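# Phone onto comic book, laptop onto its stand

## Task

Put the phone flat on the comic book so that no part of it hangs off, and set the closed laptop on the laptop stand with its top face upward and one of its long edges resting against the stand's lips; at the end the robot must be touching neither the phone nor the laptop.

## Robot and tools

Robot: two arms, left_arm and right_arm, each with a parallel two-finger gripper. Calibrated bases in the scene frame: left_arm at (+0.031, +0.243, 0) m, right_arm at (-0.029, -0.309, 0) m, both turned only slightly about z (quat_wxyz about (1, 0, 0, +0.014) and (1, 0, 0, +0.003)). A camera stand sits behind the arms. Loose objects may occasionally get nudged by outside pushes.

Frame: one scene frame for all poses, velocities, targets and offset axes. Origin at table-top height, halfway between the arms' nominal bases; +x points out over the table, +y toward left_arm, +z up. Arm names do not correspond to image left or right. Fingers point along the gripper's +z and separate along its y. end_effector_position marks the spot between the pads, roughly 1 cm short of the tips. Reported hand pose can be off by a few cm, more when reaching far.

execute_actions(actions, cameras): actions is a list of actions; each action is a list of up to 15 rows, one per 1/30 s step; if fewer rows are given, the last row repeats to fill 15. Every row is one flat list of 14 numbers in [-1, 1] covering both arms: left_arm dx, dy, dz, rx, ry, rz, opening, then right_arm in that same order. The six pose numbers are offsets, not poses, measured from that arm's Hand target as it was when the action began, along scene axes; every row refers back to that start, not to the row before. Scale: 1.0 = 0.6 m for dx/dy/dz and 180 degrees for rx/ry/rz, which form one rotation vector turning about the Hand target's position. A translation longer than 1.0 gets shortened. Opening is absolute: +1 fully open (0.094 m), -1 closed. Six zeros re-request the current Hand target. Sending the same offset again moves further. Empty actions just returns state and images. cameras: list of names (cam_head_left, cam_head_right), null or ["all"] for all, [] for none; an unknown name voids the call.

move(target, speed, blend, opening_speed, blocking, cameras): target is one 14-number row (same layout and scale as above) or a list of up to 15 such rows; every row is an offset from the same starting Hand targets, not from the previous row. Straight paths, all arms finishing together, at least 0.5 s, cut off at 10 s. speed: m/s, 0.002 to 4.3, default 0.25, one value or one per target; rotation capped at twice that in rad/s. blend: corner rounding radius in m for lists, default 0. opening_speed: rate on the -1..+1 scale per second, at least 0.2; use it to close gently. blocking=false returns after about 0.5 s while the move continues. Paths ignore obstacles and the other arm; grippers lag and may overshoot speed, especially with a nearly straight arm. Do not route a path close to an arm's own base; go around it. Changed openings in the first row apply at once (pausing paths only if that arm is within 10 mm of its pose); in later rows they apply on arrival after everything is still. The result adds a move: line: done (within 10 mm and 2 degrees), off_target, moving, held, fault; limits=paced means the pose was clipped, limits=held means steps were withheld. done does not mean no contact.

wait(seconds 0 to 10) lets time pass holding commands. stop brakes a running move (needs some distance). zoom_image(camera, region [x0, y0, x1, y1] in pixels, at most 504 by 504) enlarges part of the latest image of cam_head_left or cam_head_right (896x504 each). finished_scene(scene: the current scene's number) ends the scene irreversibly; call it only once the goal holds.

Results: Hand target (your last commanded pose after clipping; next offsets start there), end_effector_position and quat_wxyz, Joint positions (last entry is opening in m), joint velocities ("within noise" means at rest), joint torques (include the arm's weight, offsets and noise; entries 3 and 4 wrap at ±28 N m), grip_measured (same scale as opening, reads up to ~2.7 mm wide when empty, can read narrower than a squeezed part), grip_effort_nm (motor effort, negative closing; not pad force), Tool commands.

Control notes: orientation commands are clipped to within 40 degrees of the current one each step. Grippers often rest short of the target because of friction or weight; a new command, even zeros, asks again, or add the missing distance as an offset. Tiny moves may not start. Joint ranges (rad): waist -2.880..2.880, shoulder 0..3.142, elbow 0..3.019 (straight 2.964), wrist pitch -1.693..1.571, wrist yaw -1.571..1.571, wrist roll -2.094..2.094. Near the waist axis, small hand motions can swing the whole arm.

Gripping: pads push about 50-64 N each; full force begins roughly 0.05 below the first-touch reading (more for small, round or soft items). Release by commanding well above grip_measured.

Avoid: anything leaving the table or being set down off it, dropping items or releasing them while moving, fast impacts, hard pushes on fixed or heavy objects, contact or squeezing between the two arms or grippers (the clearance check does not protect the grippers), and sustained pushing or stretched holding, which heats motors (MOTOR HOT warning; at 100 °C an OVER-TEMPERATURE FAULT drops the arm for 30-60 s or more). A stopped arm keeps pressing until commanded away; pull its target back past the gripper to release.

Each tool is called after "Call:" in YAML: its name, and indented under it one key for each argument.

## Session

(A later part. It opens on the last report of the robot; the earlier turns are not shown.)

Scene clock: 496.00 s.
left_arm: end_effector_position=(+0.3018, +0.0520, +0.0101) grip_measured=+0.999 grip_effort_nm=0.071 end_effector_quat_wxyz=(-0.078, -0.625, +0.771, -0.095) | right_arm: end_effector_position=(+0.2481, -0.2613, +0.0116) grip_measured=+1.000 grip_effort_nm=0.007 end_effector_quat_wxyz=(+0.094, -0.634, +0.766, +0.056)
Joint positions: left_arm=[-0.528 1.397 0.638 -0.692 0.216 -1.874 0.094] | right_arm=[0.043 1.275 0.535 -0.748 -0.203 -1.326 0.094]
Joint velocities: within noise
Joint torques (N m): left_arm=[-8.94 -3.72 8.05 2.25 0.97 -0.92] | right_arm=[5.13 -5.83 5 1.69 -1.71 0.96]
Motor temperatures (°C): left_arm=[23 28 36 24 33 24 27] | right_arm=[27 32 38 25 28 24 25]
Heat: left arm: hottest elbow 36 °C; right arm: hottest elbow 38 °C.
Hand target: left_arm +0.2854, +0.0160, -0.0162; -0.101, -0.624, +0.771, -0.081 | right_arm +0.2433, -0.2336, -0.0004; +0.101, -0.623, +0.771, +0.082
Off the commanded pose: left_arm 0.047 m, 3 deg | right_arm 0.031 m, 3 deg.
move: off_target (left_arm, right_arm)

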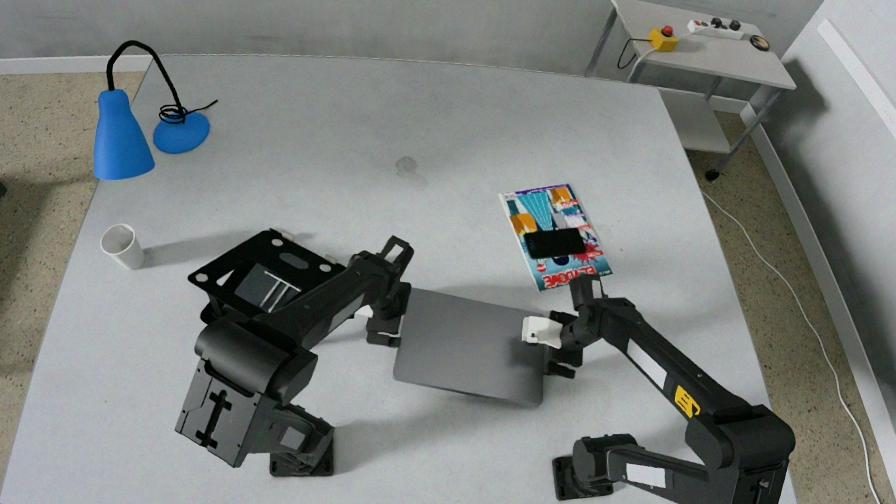

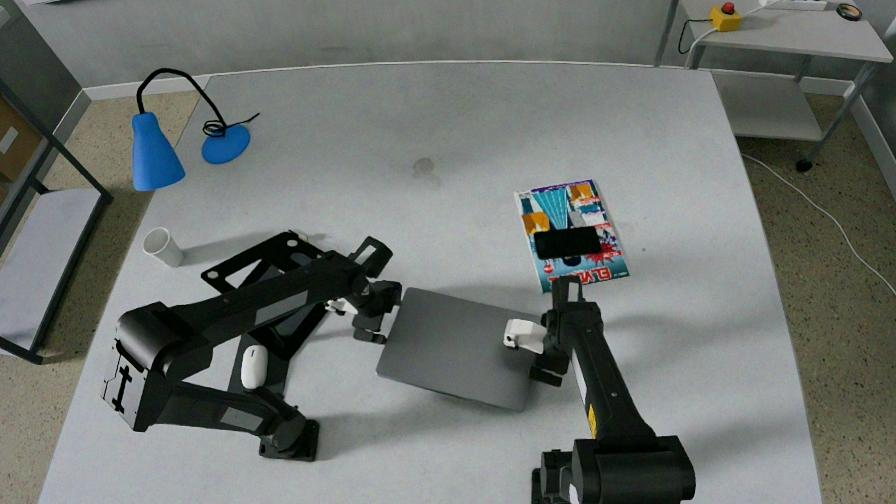

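Call:
move:
  target:
    - [-0.01,-0.07,0,0,0,0,1,0.01,0.09,0,0,0,0,1]
    - [-0.01,-0.07,0.09,0,0,0,1,0.01,0.09,0.09,0,0,0,1]
  speed: [0.05,0.05]

Call:
zoom_image:
  camera: "cam_head_left"
  region: [300, 230, 600, 450]

Call:
zoom_image:
  camera: "cam_head_right"
  region: [300, 230, 600, 450]

Scene clock: 502.33 s.
left_arm: end_effector_position=(+0.2792, +0.0585, +0.0134) grip_measured=+0.999 grip_effort_nm=0.056 end_effector_quat_wxyz=(-0.061, -0.610, +0.790, -0.024) | right_arm: end_effector_position=(+0.2102, -0.2458, +0.0207) grip_measured=+1.000 grip_effort_nm=0.012 end_effector_quat_wxyz=(+0.009, -0.623, +0.780, +0.058)
Joint positions: left_arm=[-0.592 1.398 0.665 -0.834 0.131 -1.879 0.094] | right_arm=[0.179 1.236 0.546 -0.92 -0.11 -1.166 0.094]
Joint velocities: within noise
Joint torques (N m): left_arm=[-11.11 -9.82 15.04 1.09 4.49 -1.68] | right_arm=[7.24 -10.46 11.56 1.36 -4.68 0.92]
Motor temperatures (°C): left_arm=[23 27 36 24 36 25 27] | right_arm=[27 32 38 25 35 24 25]
Heat: left arm: hottest elbow 36 °C; right arm: hottest elbow 38 °C.
Hand target: left_arm +0.2793, -0.0260, +0.0378; -0.101, -0.624, +0.771, -0.081 | right_arm +0.2494, -0.1795, +0.0537; +0.101, -0.623, +0.771, +0.082
Off the commanded pose: left_arm 0.088 m, 8 deg | right_arm 0.084 m, 11 deg.
move: off_target (left_arm, right_arm)

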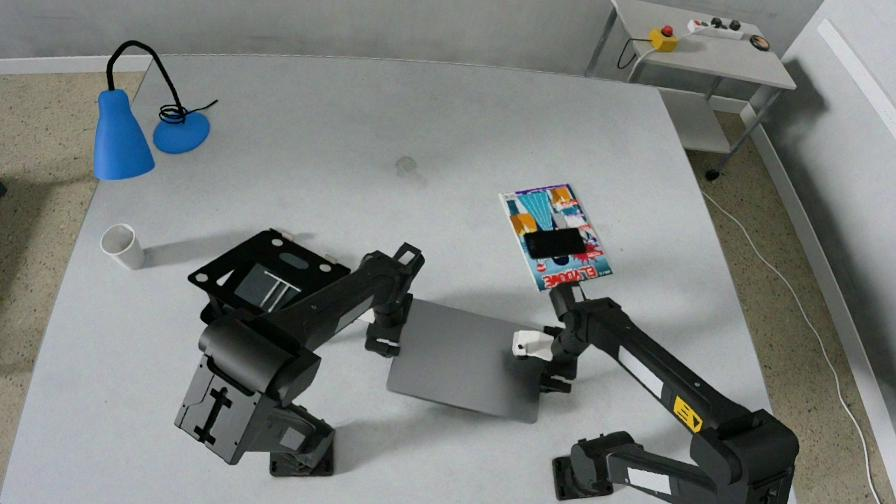

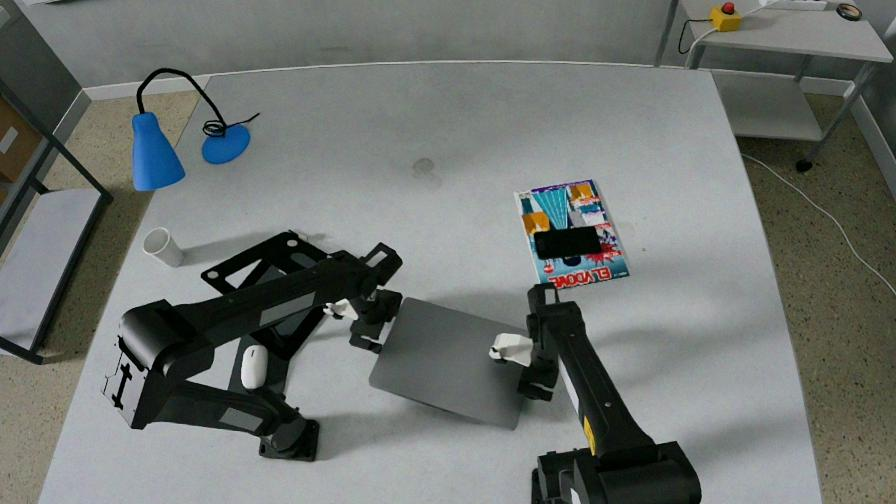

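Scaled by 1.680.

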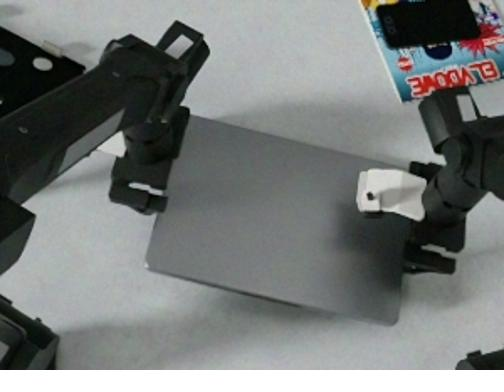

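Scaled by 1.680.

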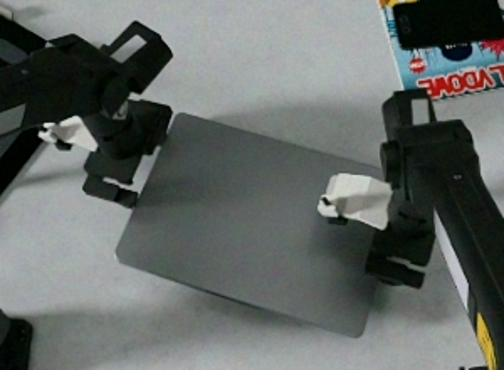

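Call:
move:
  target:
    - [-0.0,-0.03,0.13,0,0,0,1,0.05,0.03,0.11,0,0,0,1]
  speed: [0.05]

Call:
zoom_image:
  camera: "cam_head_left"
  region: [300, 230, 600, 450]

Call:
zoom_image:
  camera: "cam_head_right"
  region: [300, 230, 600, 450]

Scene clock: 507.30 s.
left_arm: end_effector_position=(+0.2652, -0.0240, +0.0933) grip_measured=+0.999 grip_effort_nm=0.071 end_effector_quat_wxyz=(-0.110, -0.622, +0.773, -0.057) | right_arm: end_effector_position=(+0.2617, -0.1717, +0.1044) grip_measured=+1.000 grip_effort_nm=-0.002 end_effector_quat_wxyz=(+0.090, -0.621, +0.774, +0.087)
Joint positions: left_arm=[-0.762 1.326 0.839 -1.005 0.236 -2.099 0.094] | right_arm=[0.318 1.195 0.759 -1.024 -0.225 -1.016 0.094]
Joint velocities: within noise
Joint torques (N m): left_arm=[-2.43 -10.17 15.21 -0.06 -0.01 -0.09] | right_arm=[1.61 -7.12 11.78 -0.08 -0.1 0.24]
Motor temperatures (°C): left_arm=[23 27 36 24 41 25 27] | right_arm=[27 32 38 25 41 24 25]
Heat: left arm: hottest wrist yaw 41 °C; right arm: hottest wrist yaw 41 °C.
Hand target: left_arm +0.2792, -0.0440, +0.1157; -0.101, -0.624, +0.771, -0.081 | right_arm +0.2794, -0.1615, +0.1197; +0.101, -0.623, +0.771, +0.082
Off the commanded pose: left_arm 0.033 m, 3 deg | right_arm 0.026 m, 2 deg.
joint sent to its limit (left arm) — joint 6 (wrist roll), lower limit. The joint targets still meet the commanded pose.
move: off_target (left_arm, right_arm)

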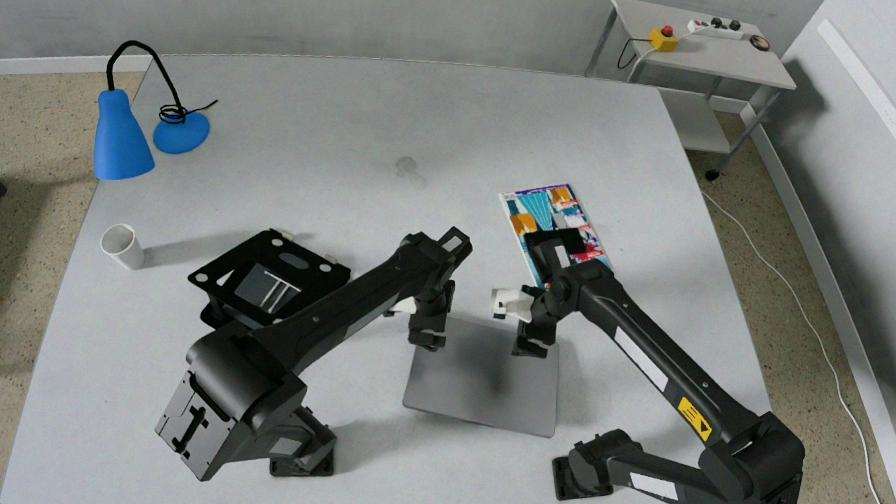

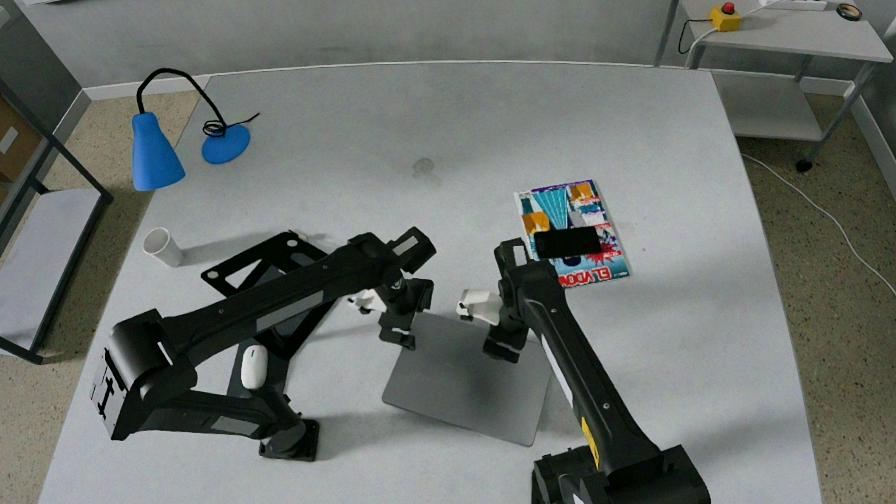

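Scaled by 1.680.

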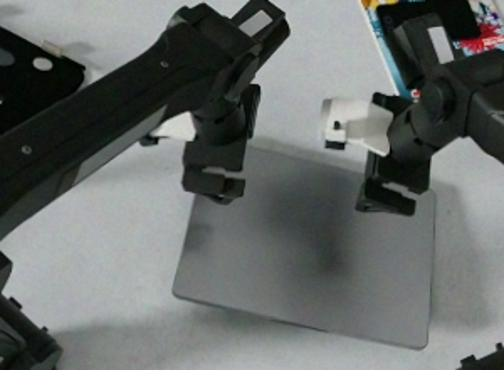

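Scaled by 1.680.

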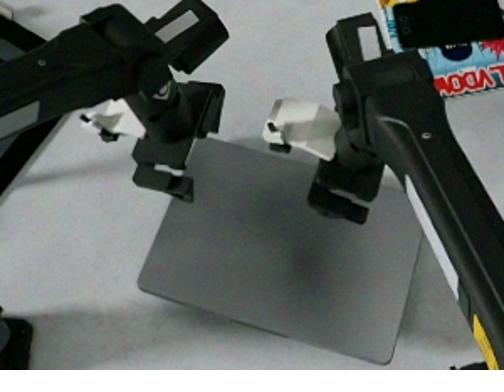

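Call:
move:
  target:
    - [-0.028,0.24,0.02,0,0,0,1,-0.168,-0.264,0.02,0,0,0,1]
    - [-0.028,0.24,-0.2,0,0,0,1,-0.168,-0.264,-0.2,0,0,0,1]
  speed: [0.2,0.12]

Call:
zoom_image:
  camera: "cam_head_left"
  region: [330, 250, 630, 470]

Call:
zoom_image:
  camera: "cam_head_right"
  region: [330, 250, 630, 470]

Scene clock: 547.63 s.
left_arm: end_effector_position=(+0.2647, +0.0958, +0.0097) grip_measured=+0.999 grip_effort_nm=0.071 end_effector_quat_wxyz=(-0.098, -0.621, +0.773, -0.089) | right_arm: end_effector_position=(+0.1822, -0.3185, +0.0114) grip_measured=+1.000 grip_effort_nm=0.002 end_effector_quat_wxyz=(+0.108, -0.627, +0.768, +0.076)
Joint positions: left_arm=[-0.427 1.28 0.527 -0.752 0.257 -1.76 0.094] | right_arm=[-0.263 1.107 0.407 -0.865 -0.264 -1.625 0.094]
Joint velocities: within noise
Joint torques (N m): left_arm=[-0.62 -5.07 6.24 1.42 0.05 0.03] | right_arm=[-0.03 -2.26 5.31 1.13 -0.11 0.12]
Motor temperatures (°C): left_arm=[23 27 38 24 32 24 27] | right_arm=[27 32 40 25 29 24 25]
Heat: left arm: hottest elbow 38 °C; right arm: hottest elbow 40 °C.
Hand target: left_arm +0.2626, +0.1000, -0.0042; -0.101, -0.624, +0.771, -0.081 | right_arm +0.1786, -0.3199, -0.0003; +0.101, -0.623, +0.771, +0.082
Off the commanded pose: left_arm 0.015 m, 1 deg | right_arm 0.012 m, 1 deg.
move: off_target (left_arm, right_arm)

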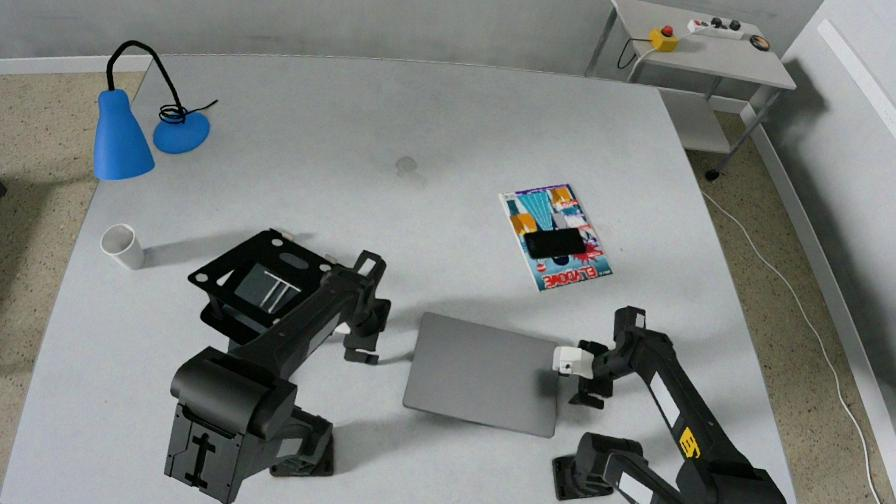

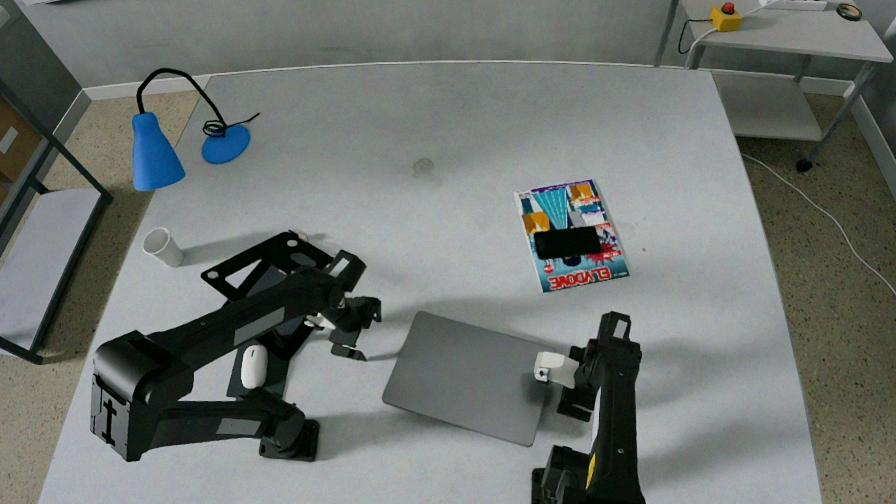

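Scaled by 1.680.

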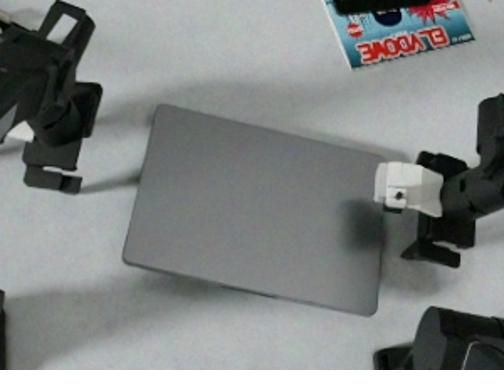

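Scaled by 1.680.

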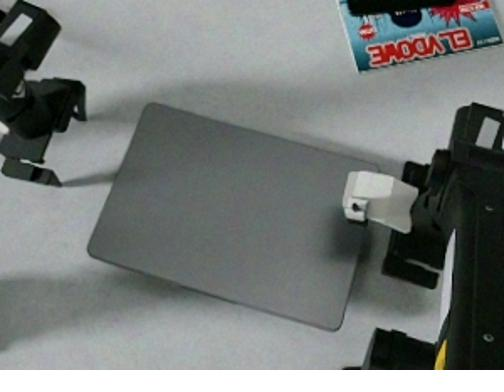

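Call:
execute_actions:
  actions: []

Call:
zoom_image:
  camera: "cam_head_left"
  region: [150, 180, 650, 500]

Scene clock: 566.90 s.
left_arm: end_effector_position=(+0.2647, +0.0958, +0.0097) grip_measured=+0.999 grip_effort_nm=0.066 end_effector_quat_wxyz=(-0.098, -0.621, +0.773, -0.089) | right_arm: end_effector_position=(+0.1822, -0.3185, +0.0114) grip_measured=+1.000 grip_effort_nm=0.007 end_effector_quat_wxyz=(+0.108, -0.627, +0.768, +0.076)
Joint positions: left_arm=[-0.427 1.28 0.527 -0.752 0.257 -1.76 0.094] | right_arm=[-0.263 1.107 0.407 -0.865 -0.264 -1.625 0.094]
Joint velocities: within noise
Joint torques (N m): left_arm=[-0.67 -5.48 6.22 1.59 -0.01 0.06] | right_arm=[-0.15 -2.32 5.3 1.13 -0.11 0.12]
Motor temperatures (°C): left_arm=[23 27 37 24 32 24 27] | right_arm=[27 31 39 25 29 24 25]
Heat: left arm: hottest elbow 37 °C; right arm: hottest elbow 39 °C.
Hand target: left_arm +0.2626, +0.1000, -0.0042; -0.101, -0.624, +0.771, -0.081 | right_arm +0.1786, -0.3199, -0.0003; +0.101, -0.623, +0.771, +0.082
Tool commands: left_gripper/opening=+1.0 right_gripper/opening=+1.0
Off the commanded pose: left_arm 0.015 m, 1 deg | right_arm 0.012 m, 1 deg.

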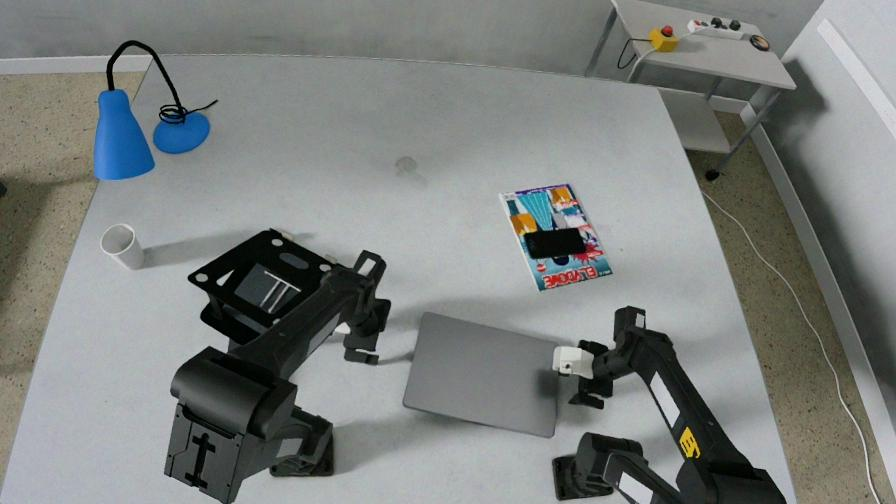

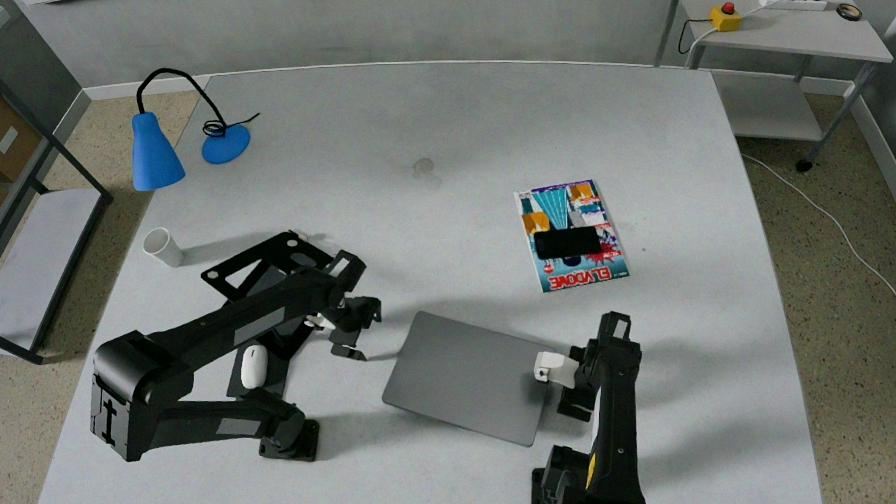

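Scaled by 1.008.

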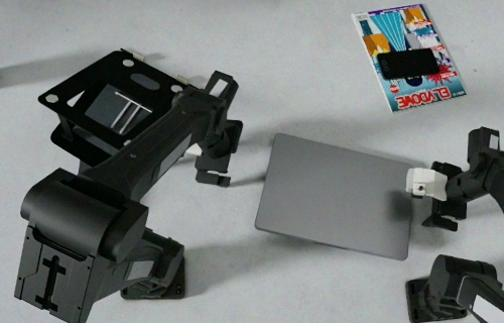

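Call:
move:
  target:
    - [-0.033,-0.05,-0.012,0,0,0,1,0.01,0.03,-0.015,0,0,0,1]
    - [-0.039,-0.183,-0.015,0,0,0,1,0.02,0.15,-0.015,0,0,0,1]
    - [0.014,-0.033,-0.015,0,0,-0.0856,1,-0.016,0.337,-0.015,0,0,-0.0856,1]
  speed: 0.1

Call:
zoom_image:
  camera: "cam_head_left"
  region: [150, 180, 650, 500]

Scene clock: 583.73 s.
left_arm: end_effector_position=(+0.2883, +0.0987, +0.0111) grip_measured=+1.000 grip_effort_nm=0.046 end_effector_quat_wxyz=(-0.071, -0.504, +0.857, -0.078) | right_arm: end_effector_position=(+0.1494, -0.1819, +0.0119) grip_measured=+0.999 grip_effort_nm=0.056 end_effector_quat_wxyz=(+0.049, -0.542, +0.838, +0.021)
Joint positions: left_arm=[-0.415 1.345 0.598 -0.785 0.207 -1.453 0.094] | right_arm=[0.586 1.053 0.391 -0.811 -0.039 -0.555 0.094]
Joint velocities: within noise
Joint torques (N m): left_arm=[-4.78 -3.08 6.46 1.47 1.98 -0.68] | right_arm=[6.83 0.15 7.31 6.26 -3.02 1.41]
Motor temperatures (°C): left_arm=[23 27 36 24 32 24 27] | right_arm=[27 31 37 25 34 24 25]
Heat: left arm: hottest elbow 36 °C; right arm: hottest elbow 37 °C.
Hand target: left_arm +0.2709, +0.0802, -0.0133; -0.111, -0.515, +0.847, -0.067 | right_arm +0.1690, -0.1178, -0.0094; +0.111, -0.514, +0.848, +0.068
Off the commanded pose: left_arm 0.035 m, 5 deg | right_arm 0.070 m, 10 deg.
move: off_target (left_arm, right_arm)

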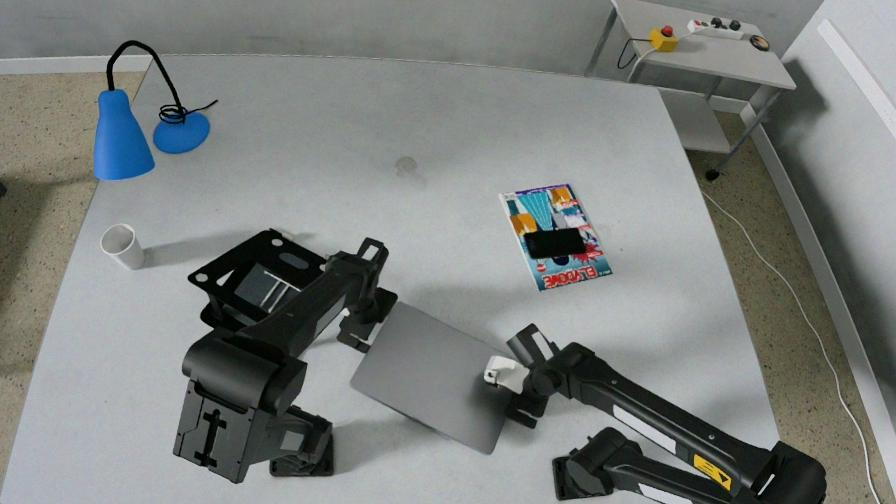

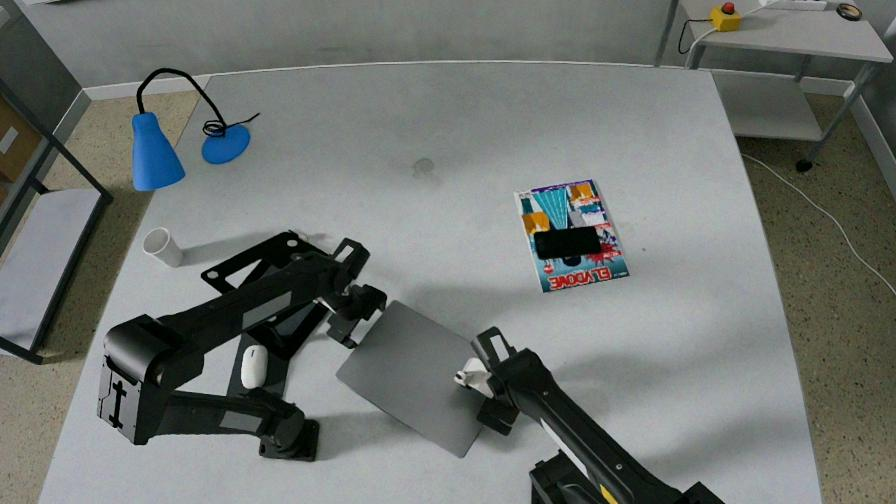

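Scaled by 1.008.

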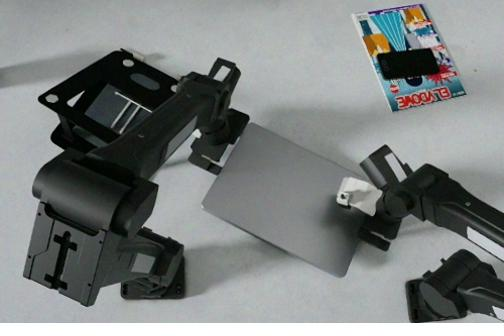

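Call:
move:
  target:
    - [-0.047,-0.09,0.0,0,0,0,1,0.023,0.045,-0.01,0,0,0,1]
    - [-0.047,-0.09,0.13,0,0,0,1,0.023,0.045,-0.01,0,0,0,1]
  speed: 0.06

Call:
zoom_image:
  camera: "cam_head_left"
  region: [150, 180, 650, 500]

Scene clock: 590.87 s.
left_arm: end_effector_position=(+0.2674, +0.1014, +0.0455) grip_measured=+0.999 grip_effort_nm=0.056 end_effector_quat_wxyz=(-0.053, -0.540, +0.839, -0.028) | right_arm: end_effector_position=(+0.1466, -0.1795, +0.0108) grip_measured=+0.998 grip_effort_nm=0.095 end_effector_quat_wxyz=(+0.035, -0.548, +0.836, +0.009)
Joint positions: left_arm=[-0.489 1.241 0.632 -0.968 0.12 -1.605 0.094] | right_arm=[0.622 1.077 0.404 -0.828 -0.015 -0.532 0.094]
Joint velocities: within noise
Joint torques (N m): left_arm=[-13.27 -8.82 12.33 -0.53 5.43 -0.87] | right_arm=[6.71 2.14 10 6.99 -3.64 1.54]
Motor temperatures (°C): left_arm=[23 27 35 24 39 25 27] | right_arm=[27 31 38 26 40 25 25]
Heat: left arm: hottest wrist yaw 39 °C; right arm: hottest wrist yaw 40 °C.
Hand target: left_arm +0.2428, +0.0262, +0.0648; -0.111, -0.515, +0.847, -0.067 | right_arm +0.1828, -0.0906, -0.0153; +0.111, -0.514, +0.848, +0.068
Off the commanded pose: left_arm 0.081 m, 9 deg | right_arm 0.099 m, 12 deg.
move: off_target (left_arm, right_arm)

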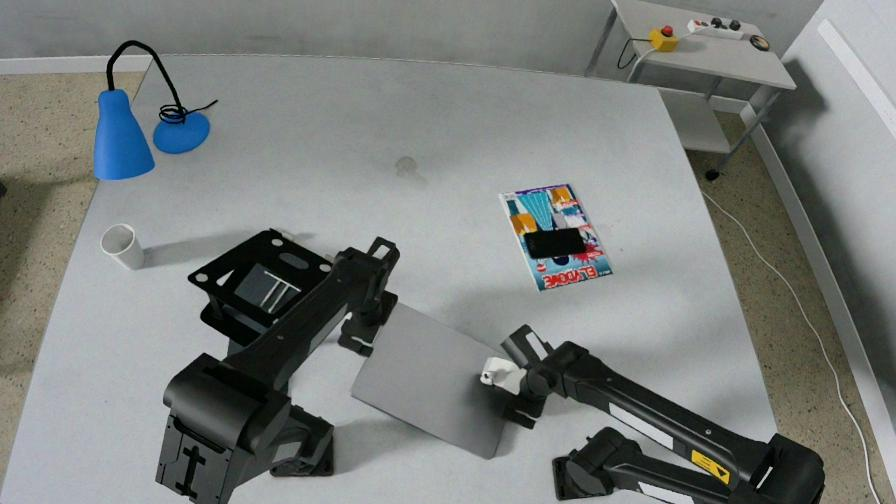

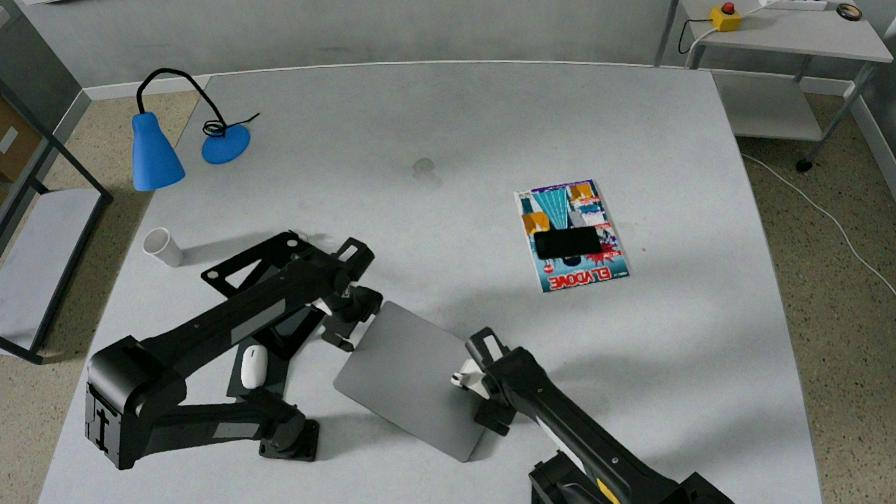

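Scaled by 1.008.

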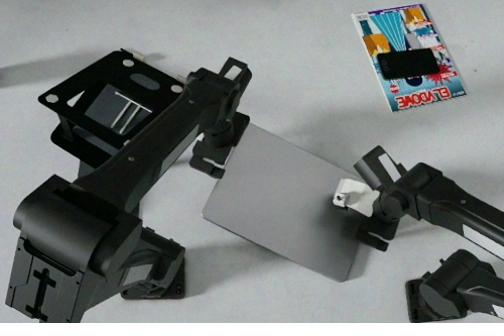

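Call:
zoom_image:
  camera: "cam_head_left"
  region: [310, 270, 470, 430]

Call:
zoom_image:
  camera: "cam_head_right"
  region: [300, 270, 500, 470]

Scaled by 3.150.

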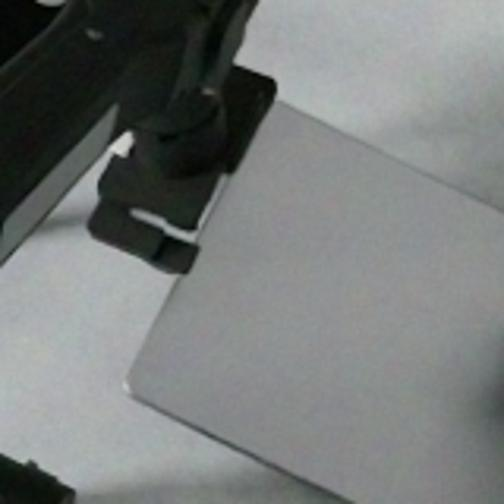

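Scaled by 2.520.

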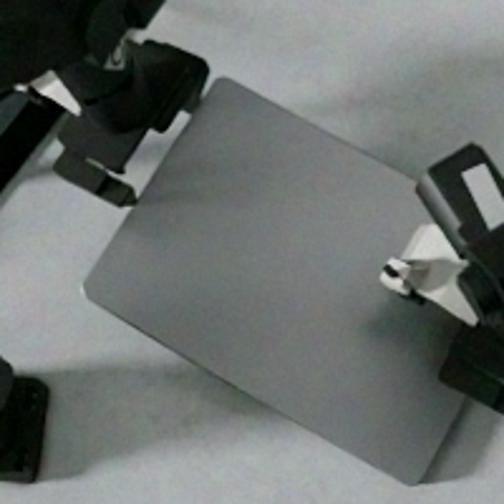

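Call:
move:
  target:
    - [0.063,0.197,0.0,0,0,0,1,-0.091,-0.207,0.01,0,0,0,1]
    - [0.003,0.2,-0.05,0,0,0,1,-0.03,-0.3,0.01,0,0,0,1]
    - [0.003,0.2,-0.135,0,0,0,1,0.02,-0.367,0.02,0,0,0,1]
    - [0.147,-0.049,-0.135,0,0,0,1,0.02,-0.367,0.02,0,0,0,1]
  speed: 0.12

Call:
zoom_image:
  camera: "cam_head_left"
  region: [150, 180, 650, 500]

Scene clock: 617.70 s.
left_arm: end_effector_position=(+0.3273, +0.0183, +0.0098) grip_measured=+1.000 grip_effort_nm=0.046 end_effector_quat_wxyz=(-0.105, -0.516, +0.847, -0.073) | right_arm: end_effector_position=(+0.2001, -0.2989, +0.0110) grip_measured=+0.999 grip_effort_nm=0.032 end_effector_quat_wxyz=(+0.137, -0.508, +0.847, +0.074)
Joint positions: left_arm=[-0.557 1.548 0.804 -0.798 0.254 -1.627 0.094] | right_arm=[-0.178 1.084 0.381 -0.753 -0.292 -1.236 0.094]
Joint velocities: within noise
Joint torques (N m): left_arm=[-4.72 -5.3 9.48 2.54 0.26 -0.32] | right_arm=[-1.14 -1.2 6.19 0.68 1.17 -0.24]
Motor temperatures (°C): left_arm=[23 27 36 24 73 25 27] | right_arm=[27 31 37 27 50 26 25]
Heat: left arm: hottest wrist yaw 73 °C; right arm: hottest wrist yaw 50 °C.
Hand target: left_arm +0.3310, -0.0033, -0.0162; -0.111, -0.515, +0.847, -0.067 | right_arm +0.1947, -0.3109, -0.0032; +0.111, -0.514, +0.848, +0.068
Off the commanded pose: left_arm 0.034 m, 1 deg | right_arm 0.019 m, 3 deg.
move: off_target (left_arm, right_arm)

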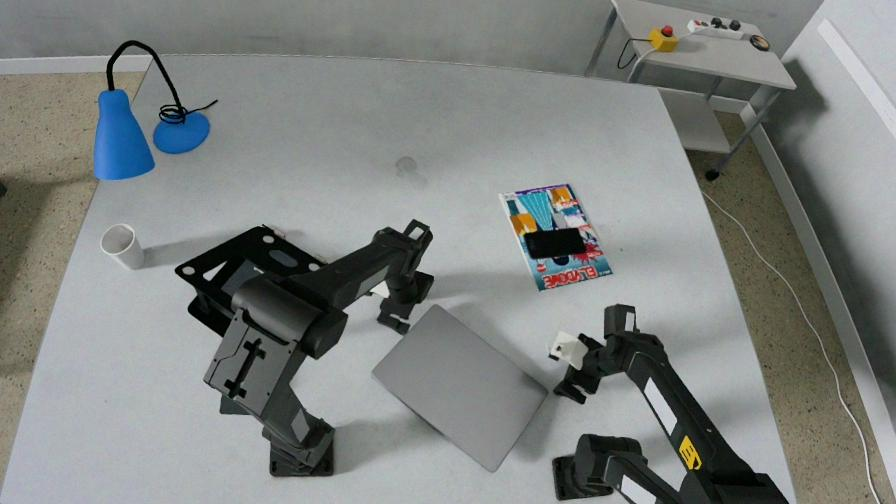

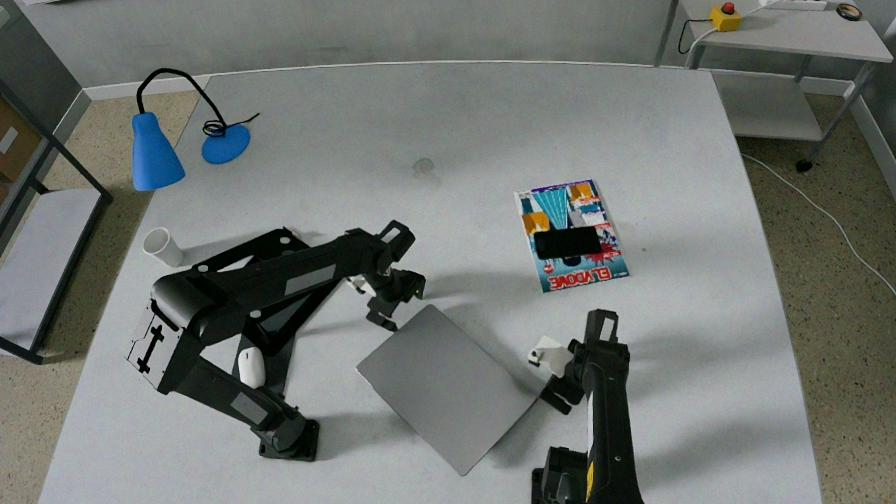

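Scaled by 1.008.

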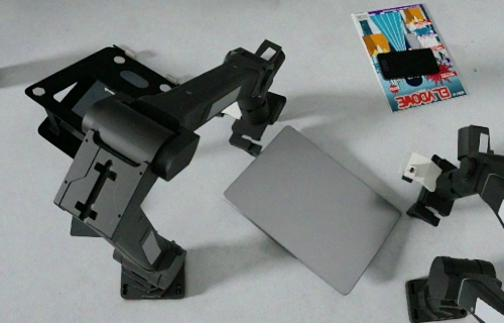

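Call:
move:
  target:
    - [0,0.06,0.17,0,0,0,1,0.0,-0.0,0.01,0,0,0,1]
    - [0.115,-0.145,0.17,0,0,0,-1,0.0,0,0.01,0,0,0,1]
    - [0.115,-0.145,0.015,0,0,0,-1,0,0,0.01,0,0,0,1]
    - [-0.077,0.0,0.015,0,0,0,-1,0,0,0.01,0,0,0,1]
  speed: [0.15,0.25,0.15,0.12]

Call:
zoom_image:
  camera: "cam_head_left"
  region: [150, 180, 650, 500]

Scene clock: 644.40 s.
left_arm: end_effector_position=(+0.3096, -0.0170, +0.0105) grip_measured=-0.981 grip_effort_nm=-0.984 end_effector_quat_wxyz=(-0.095, -0.511, +0.848, -0.099) | right_arm: end_effector_position=(+0.2000, -0.3008, +0.0114) grip_measured=+0.999 grip_effort_nm=0.032 end_effector_quat_wxyz=(+0.134, -0.508, +0.848, +0.072)
Joint positions: left_arm=[-0.663 1.525 0.774 -0.709 0.252 -1.733 0.001] | right_arm=[-0.181 1.084 0.384 -0.758 -0.286 -1.241 0.094]
Joint velocities: within noise
Joint torques (N m): left_arm=[-2.37 -10.7 3.69 -0.08 0.21 -0.06] | right_arm=[-0.91 -2.43 6.63 0.12 0.96 -0.2]
Motor temperatures (°C): left_arm=[23 27 36 24 47 24 27] | right_arm=[27 31 37 26 39 25 25]
Heat: left arm: hottest wrist yaw 47 °C; right arm: hottest wrist yaw 39 °C.
Hand target: left_arm +0.2846, -0.0032, -0.0073; -0.111, -0.515, +0.848, -0.067 | right_arm +0.1948, -0.3109, +0.0028; +0.111, -0.514, +0.848, +0.068
Off the commanded pose: left_arm 0.033 m, 4 deg | right_arm 0.014 m, 3 deg.
move: off_target (left_arm, right_arm); target 2's new opening was sent with left_arm's hand 0.029 m and 2 deg from that target

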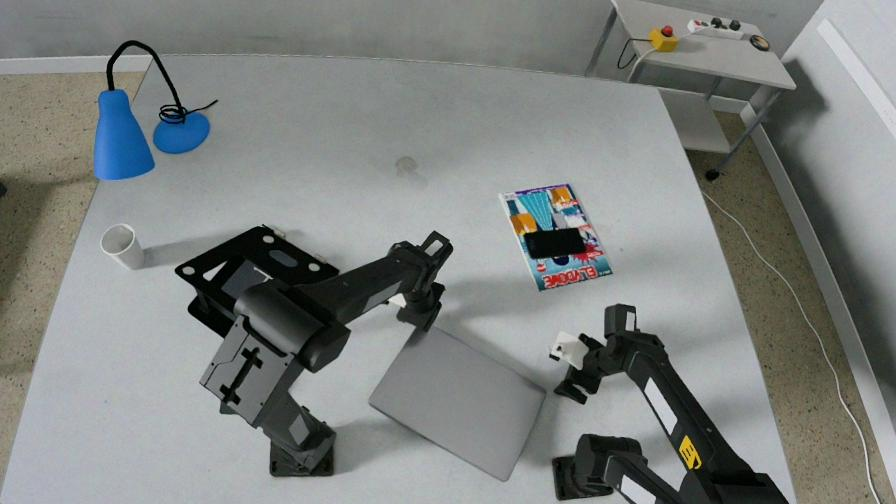

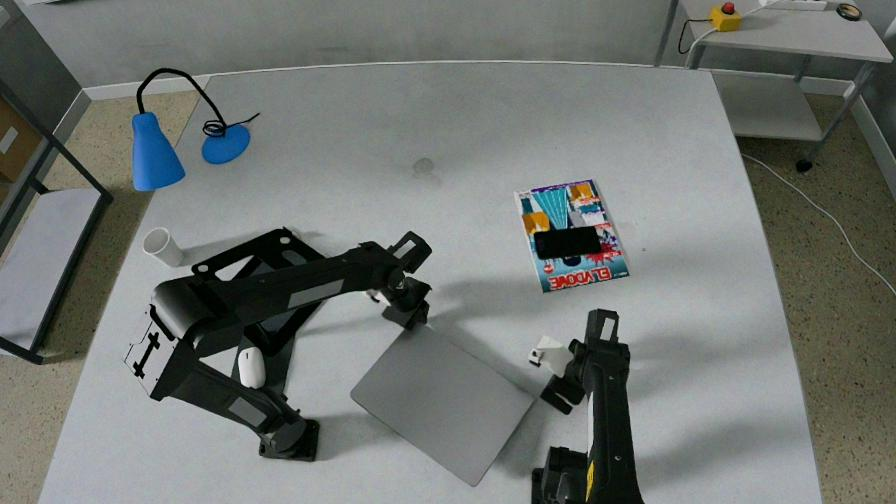

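Scaled by 1.008.

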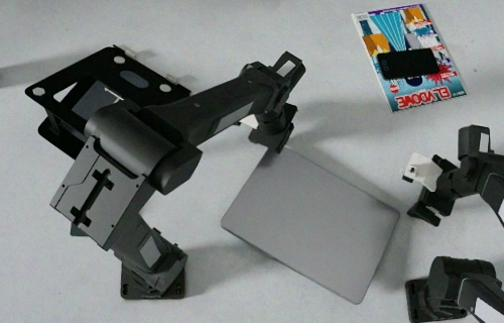

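Call:
move:
  target: [-0.17,0.05,-0.005,0,0,0,-1,0,0,0,0,0,0,1]
  speed: 0.12

Call:
zoom_image:
  camera: "cam_head_left"
  region: [150, 180, 650, 500]

Scene clock: 649.03 s.
left_arm: end_effector_position=(+0.2168, +0.0130, +0.0098) grip_measured=-0.981 grip_effort_nm=-0.979 end_effector_quat_wxyz=(-0.094, -0.522, +0.841, -0.109) | right_arm: end_effector_position=(+0.2000, -0.3008, +0.0114) grip_measured=+0.999 grip_effort_nm=0.032 end_effector_quat_wxyz=(+0.134, -0.508, +0.848, +0.072)
Joint positions: left_arm=[-0.778 1.274 0.515 -0.648 0.237 -1.881 0.001] | right_arm=[-0.181 1.084 0.384 -0.758 -0.286 -1.241 0.094]
Joint velocities: within noise
Joint torques (N m): left_arm=[-4.25 -7.24 2.99 -0.53 0.41 -0.01] | right_arm=[-0.97 -2.43 6.64 0.06 0.96 -0.2]
Motor temperatures (°C): left_arm=[23 27 36 24 46 24 27] | right_arm=[27 31 36 26 38 25 25]
Heat: left arm: hottest wrist yaw 46 °C; right arm: hottest wrist yaw 38 °C.
Hand target: left_arm +0.1827, +0.0267, -0.0102; -0.111, -0.515, +0.847, -0.067 | right_arm +0.1948, -0.3109, +0.0028; +0.111, -0.514, +0.848, +0.068
Off the commanded pose: left_arm 0.042 m, 5 deg | right_arm 0.014 m, 3 deg.
move: off_target (left_arm, right_arm)

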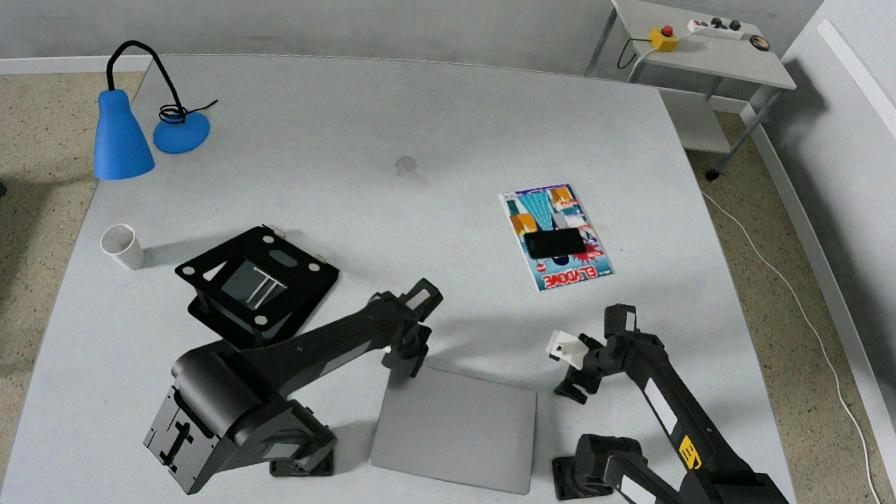

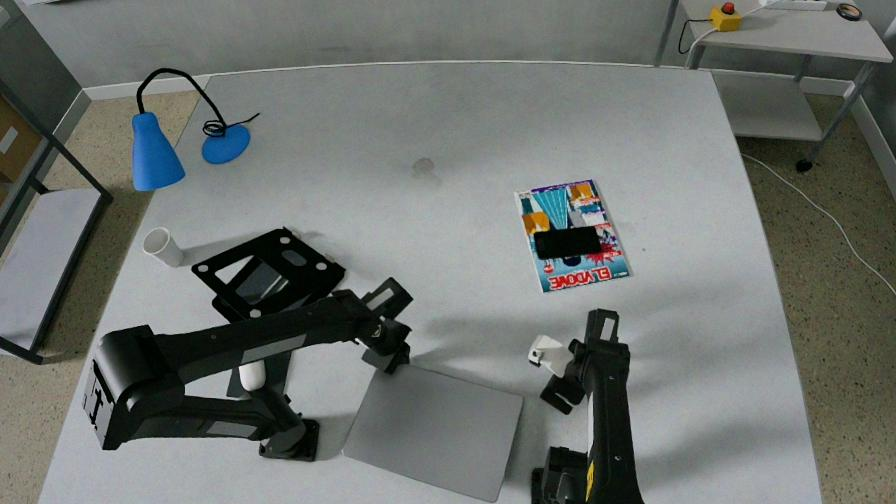

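Scaled by 1.008.

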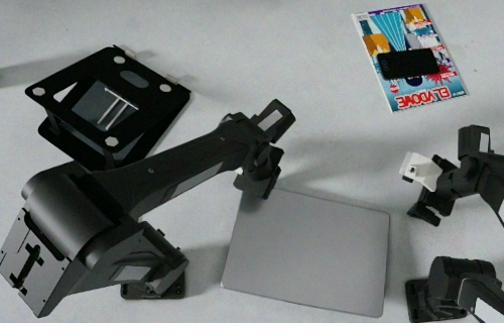

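Call:
move:
  target:
    - [0.095,0.038,0.183,0,0,0,-1,0,0,0.0,0,0,0,1]
    - [-0.022,0.19,0.183,0,0,0.1,1,-0.05,0.05,-0.02,0,0,0.1,1]
    - [-0.022,0.19,-0.008,0,0,0.1,1,-0.05,0.05,-0.02,0,0,0.1,1]
    - [-0.013,0.03,-0.008,0,0,0.1,1,-0.05,0.2,-0.02,0,0,0.1,1]
    - [0.32,0.03,-0.008,0,0,0.1,1,0.283,0.217,-0.02,0,0,0.1,1]
  speed: [0.2,0.25,0.15,0.12,0.1]

Call:
zoom_image:
  camera: "cam_head_left"
  region: [150, 180, 650, 500]

Scene clock: 664.23 s.
left_arm: end_effector_position=(+0.3488, +0.0795, +0.0098) grip_measured=+1.000 grip_effort_nm=0.037 end_effector_quat_wxyz=(-0.082, -0.602, +0.791, -0.069) | right_arm: end_effector_position=(+0.3341, -0.2239, +0.0109) grip_measured=+1.000 grip_effort_nm=0.012 end_effector_quat_wxyz=(+0.072, -0.664, +0.742, +0.053)
Joint positions: left_arm=[-0.399 1.51 0.766 -0.793 0.213 -1.674 0.094] | right_arm=[0.149 1.525 0.791 -0.772 -0.168 -1.3 0.094]
Joint velocities: within noise
Joint torques (N m): left_arm=[-3.78 -2.43 12.64 3.29 1.71 -1.28] | right_arm=[4.72 -4.54 10.36 2.59 -2.7 1.17]
Motor temperatures (°C): left_arm=[23 27 35 24 43 25 27] | right_arm=[27 31 36 25 39 25 25]
Heat: left arm: hottest wrist yaw 43 °C; right arm: hottest wrist yaw 39 °C.
Hand target: left_arm +0.3746, +0.0448, -0.0150; -0.099, -0.641, +0.757, -0.084 | right_arm +0.3645, -0.1807, -0.0093; +0.099, -0.641, +0.757, +0.084
Off the commanded pose: left_arm 0.050 m, 7 deg | right_arm 0.057 m, 6 deg.
move: off_target (left_arm, right_arm)

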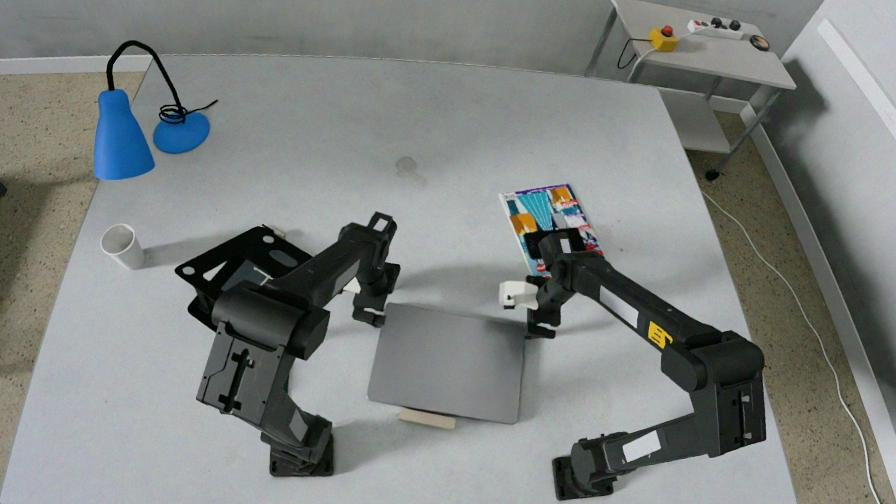

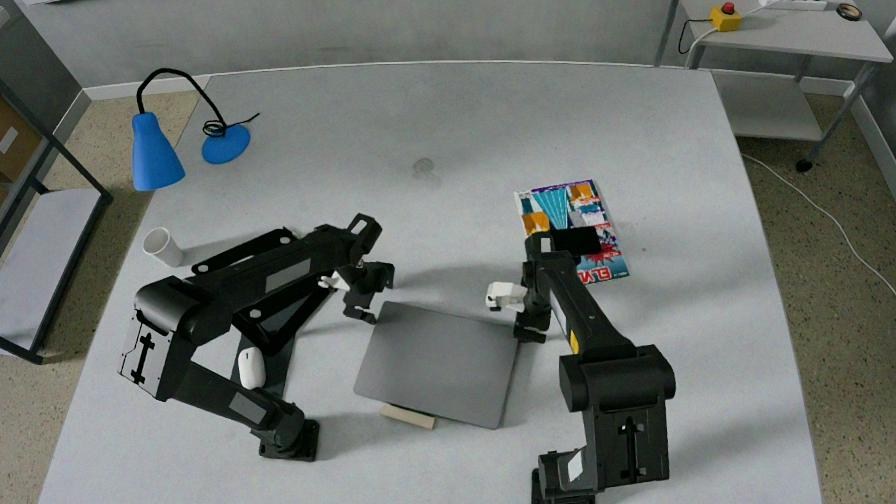

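Scaled by 1.008.

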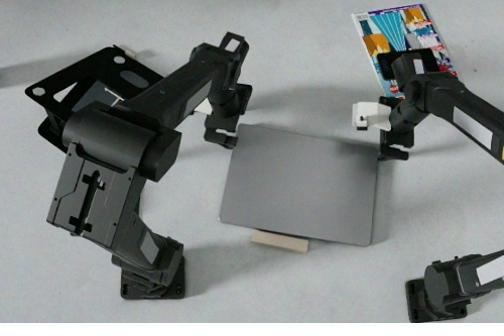

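Call:
zoom_image:
  camera: "cam_head_left"
  region: [360, 360, 540, 450]

Call:
zoom_image:
  camera: "cam_head_right"
  region: [340, 360, 520, 450]

Scaled by 2.800.

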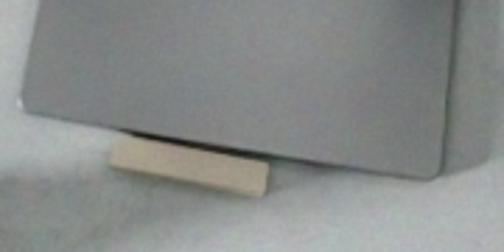

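Scaled by 2.800.

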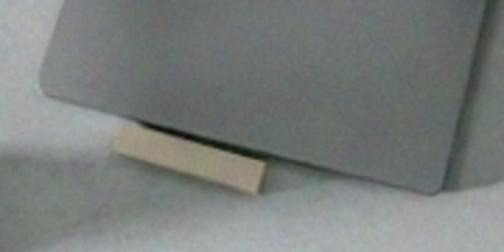

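Call:
zoom_image:
  camera: "cam_head_left"
  region: [390, 395, 470, 435]

Call:
zoom_image:
  camera: "cam_head_right"
  region: [375, 395, 455, 435]

Call:
zoom_image:
  camera: "cam_head_left"
  region: [480, 320, 560, 440]

Scaled by 6.300.

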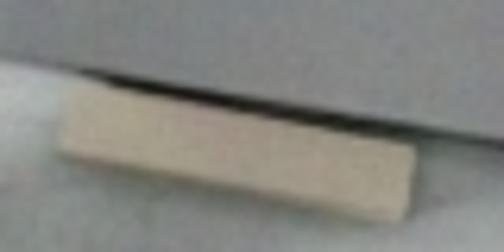

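Scaled by 6.300.

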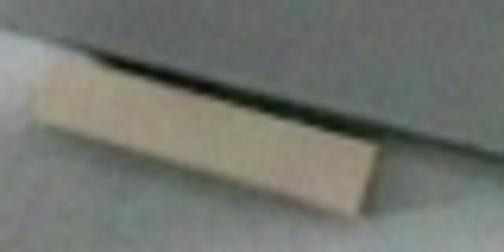

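Scaled by 4.200.

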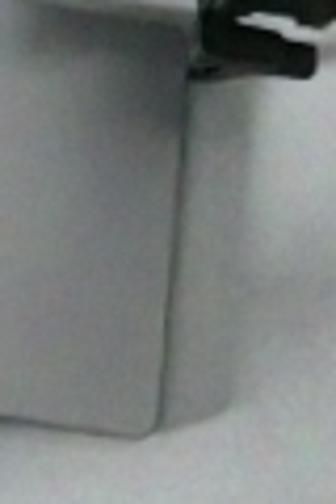

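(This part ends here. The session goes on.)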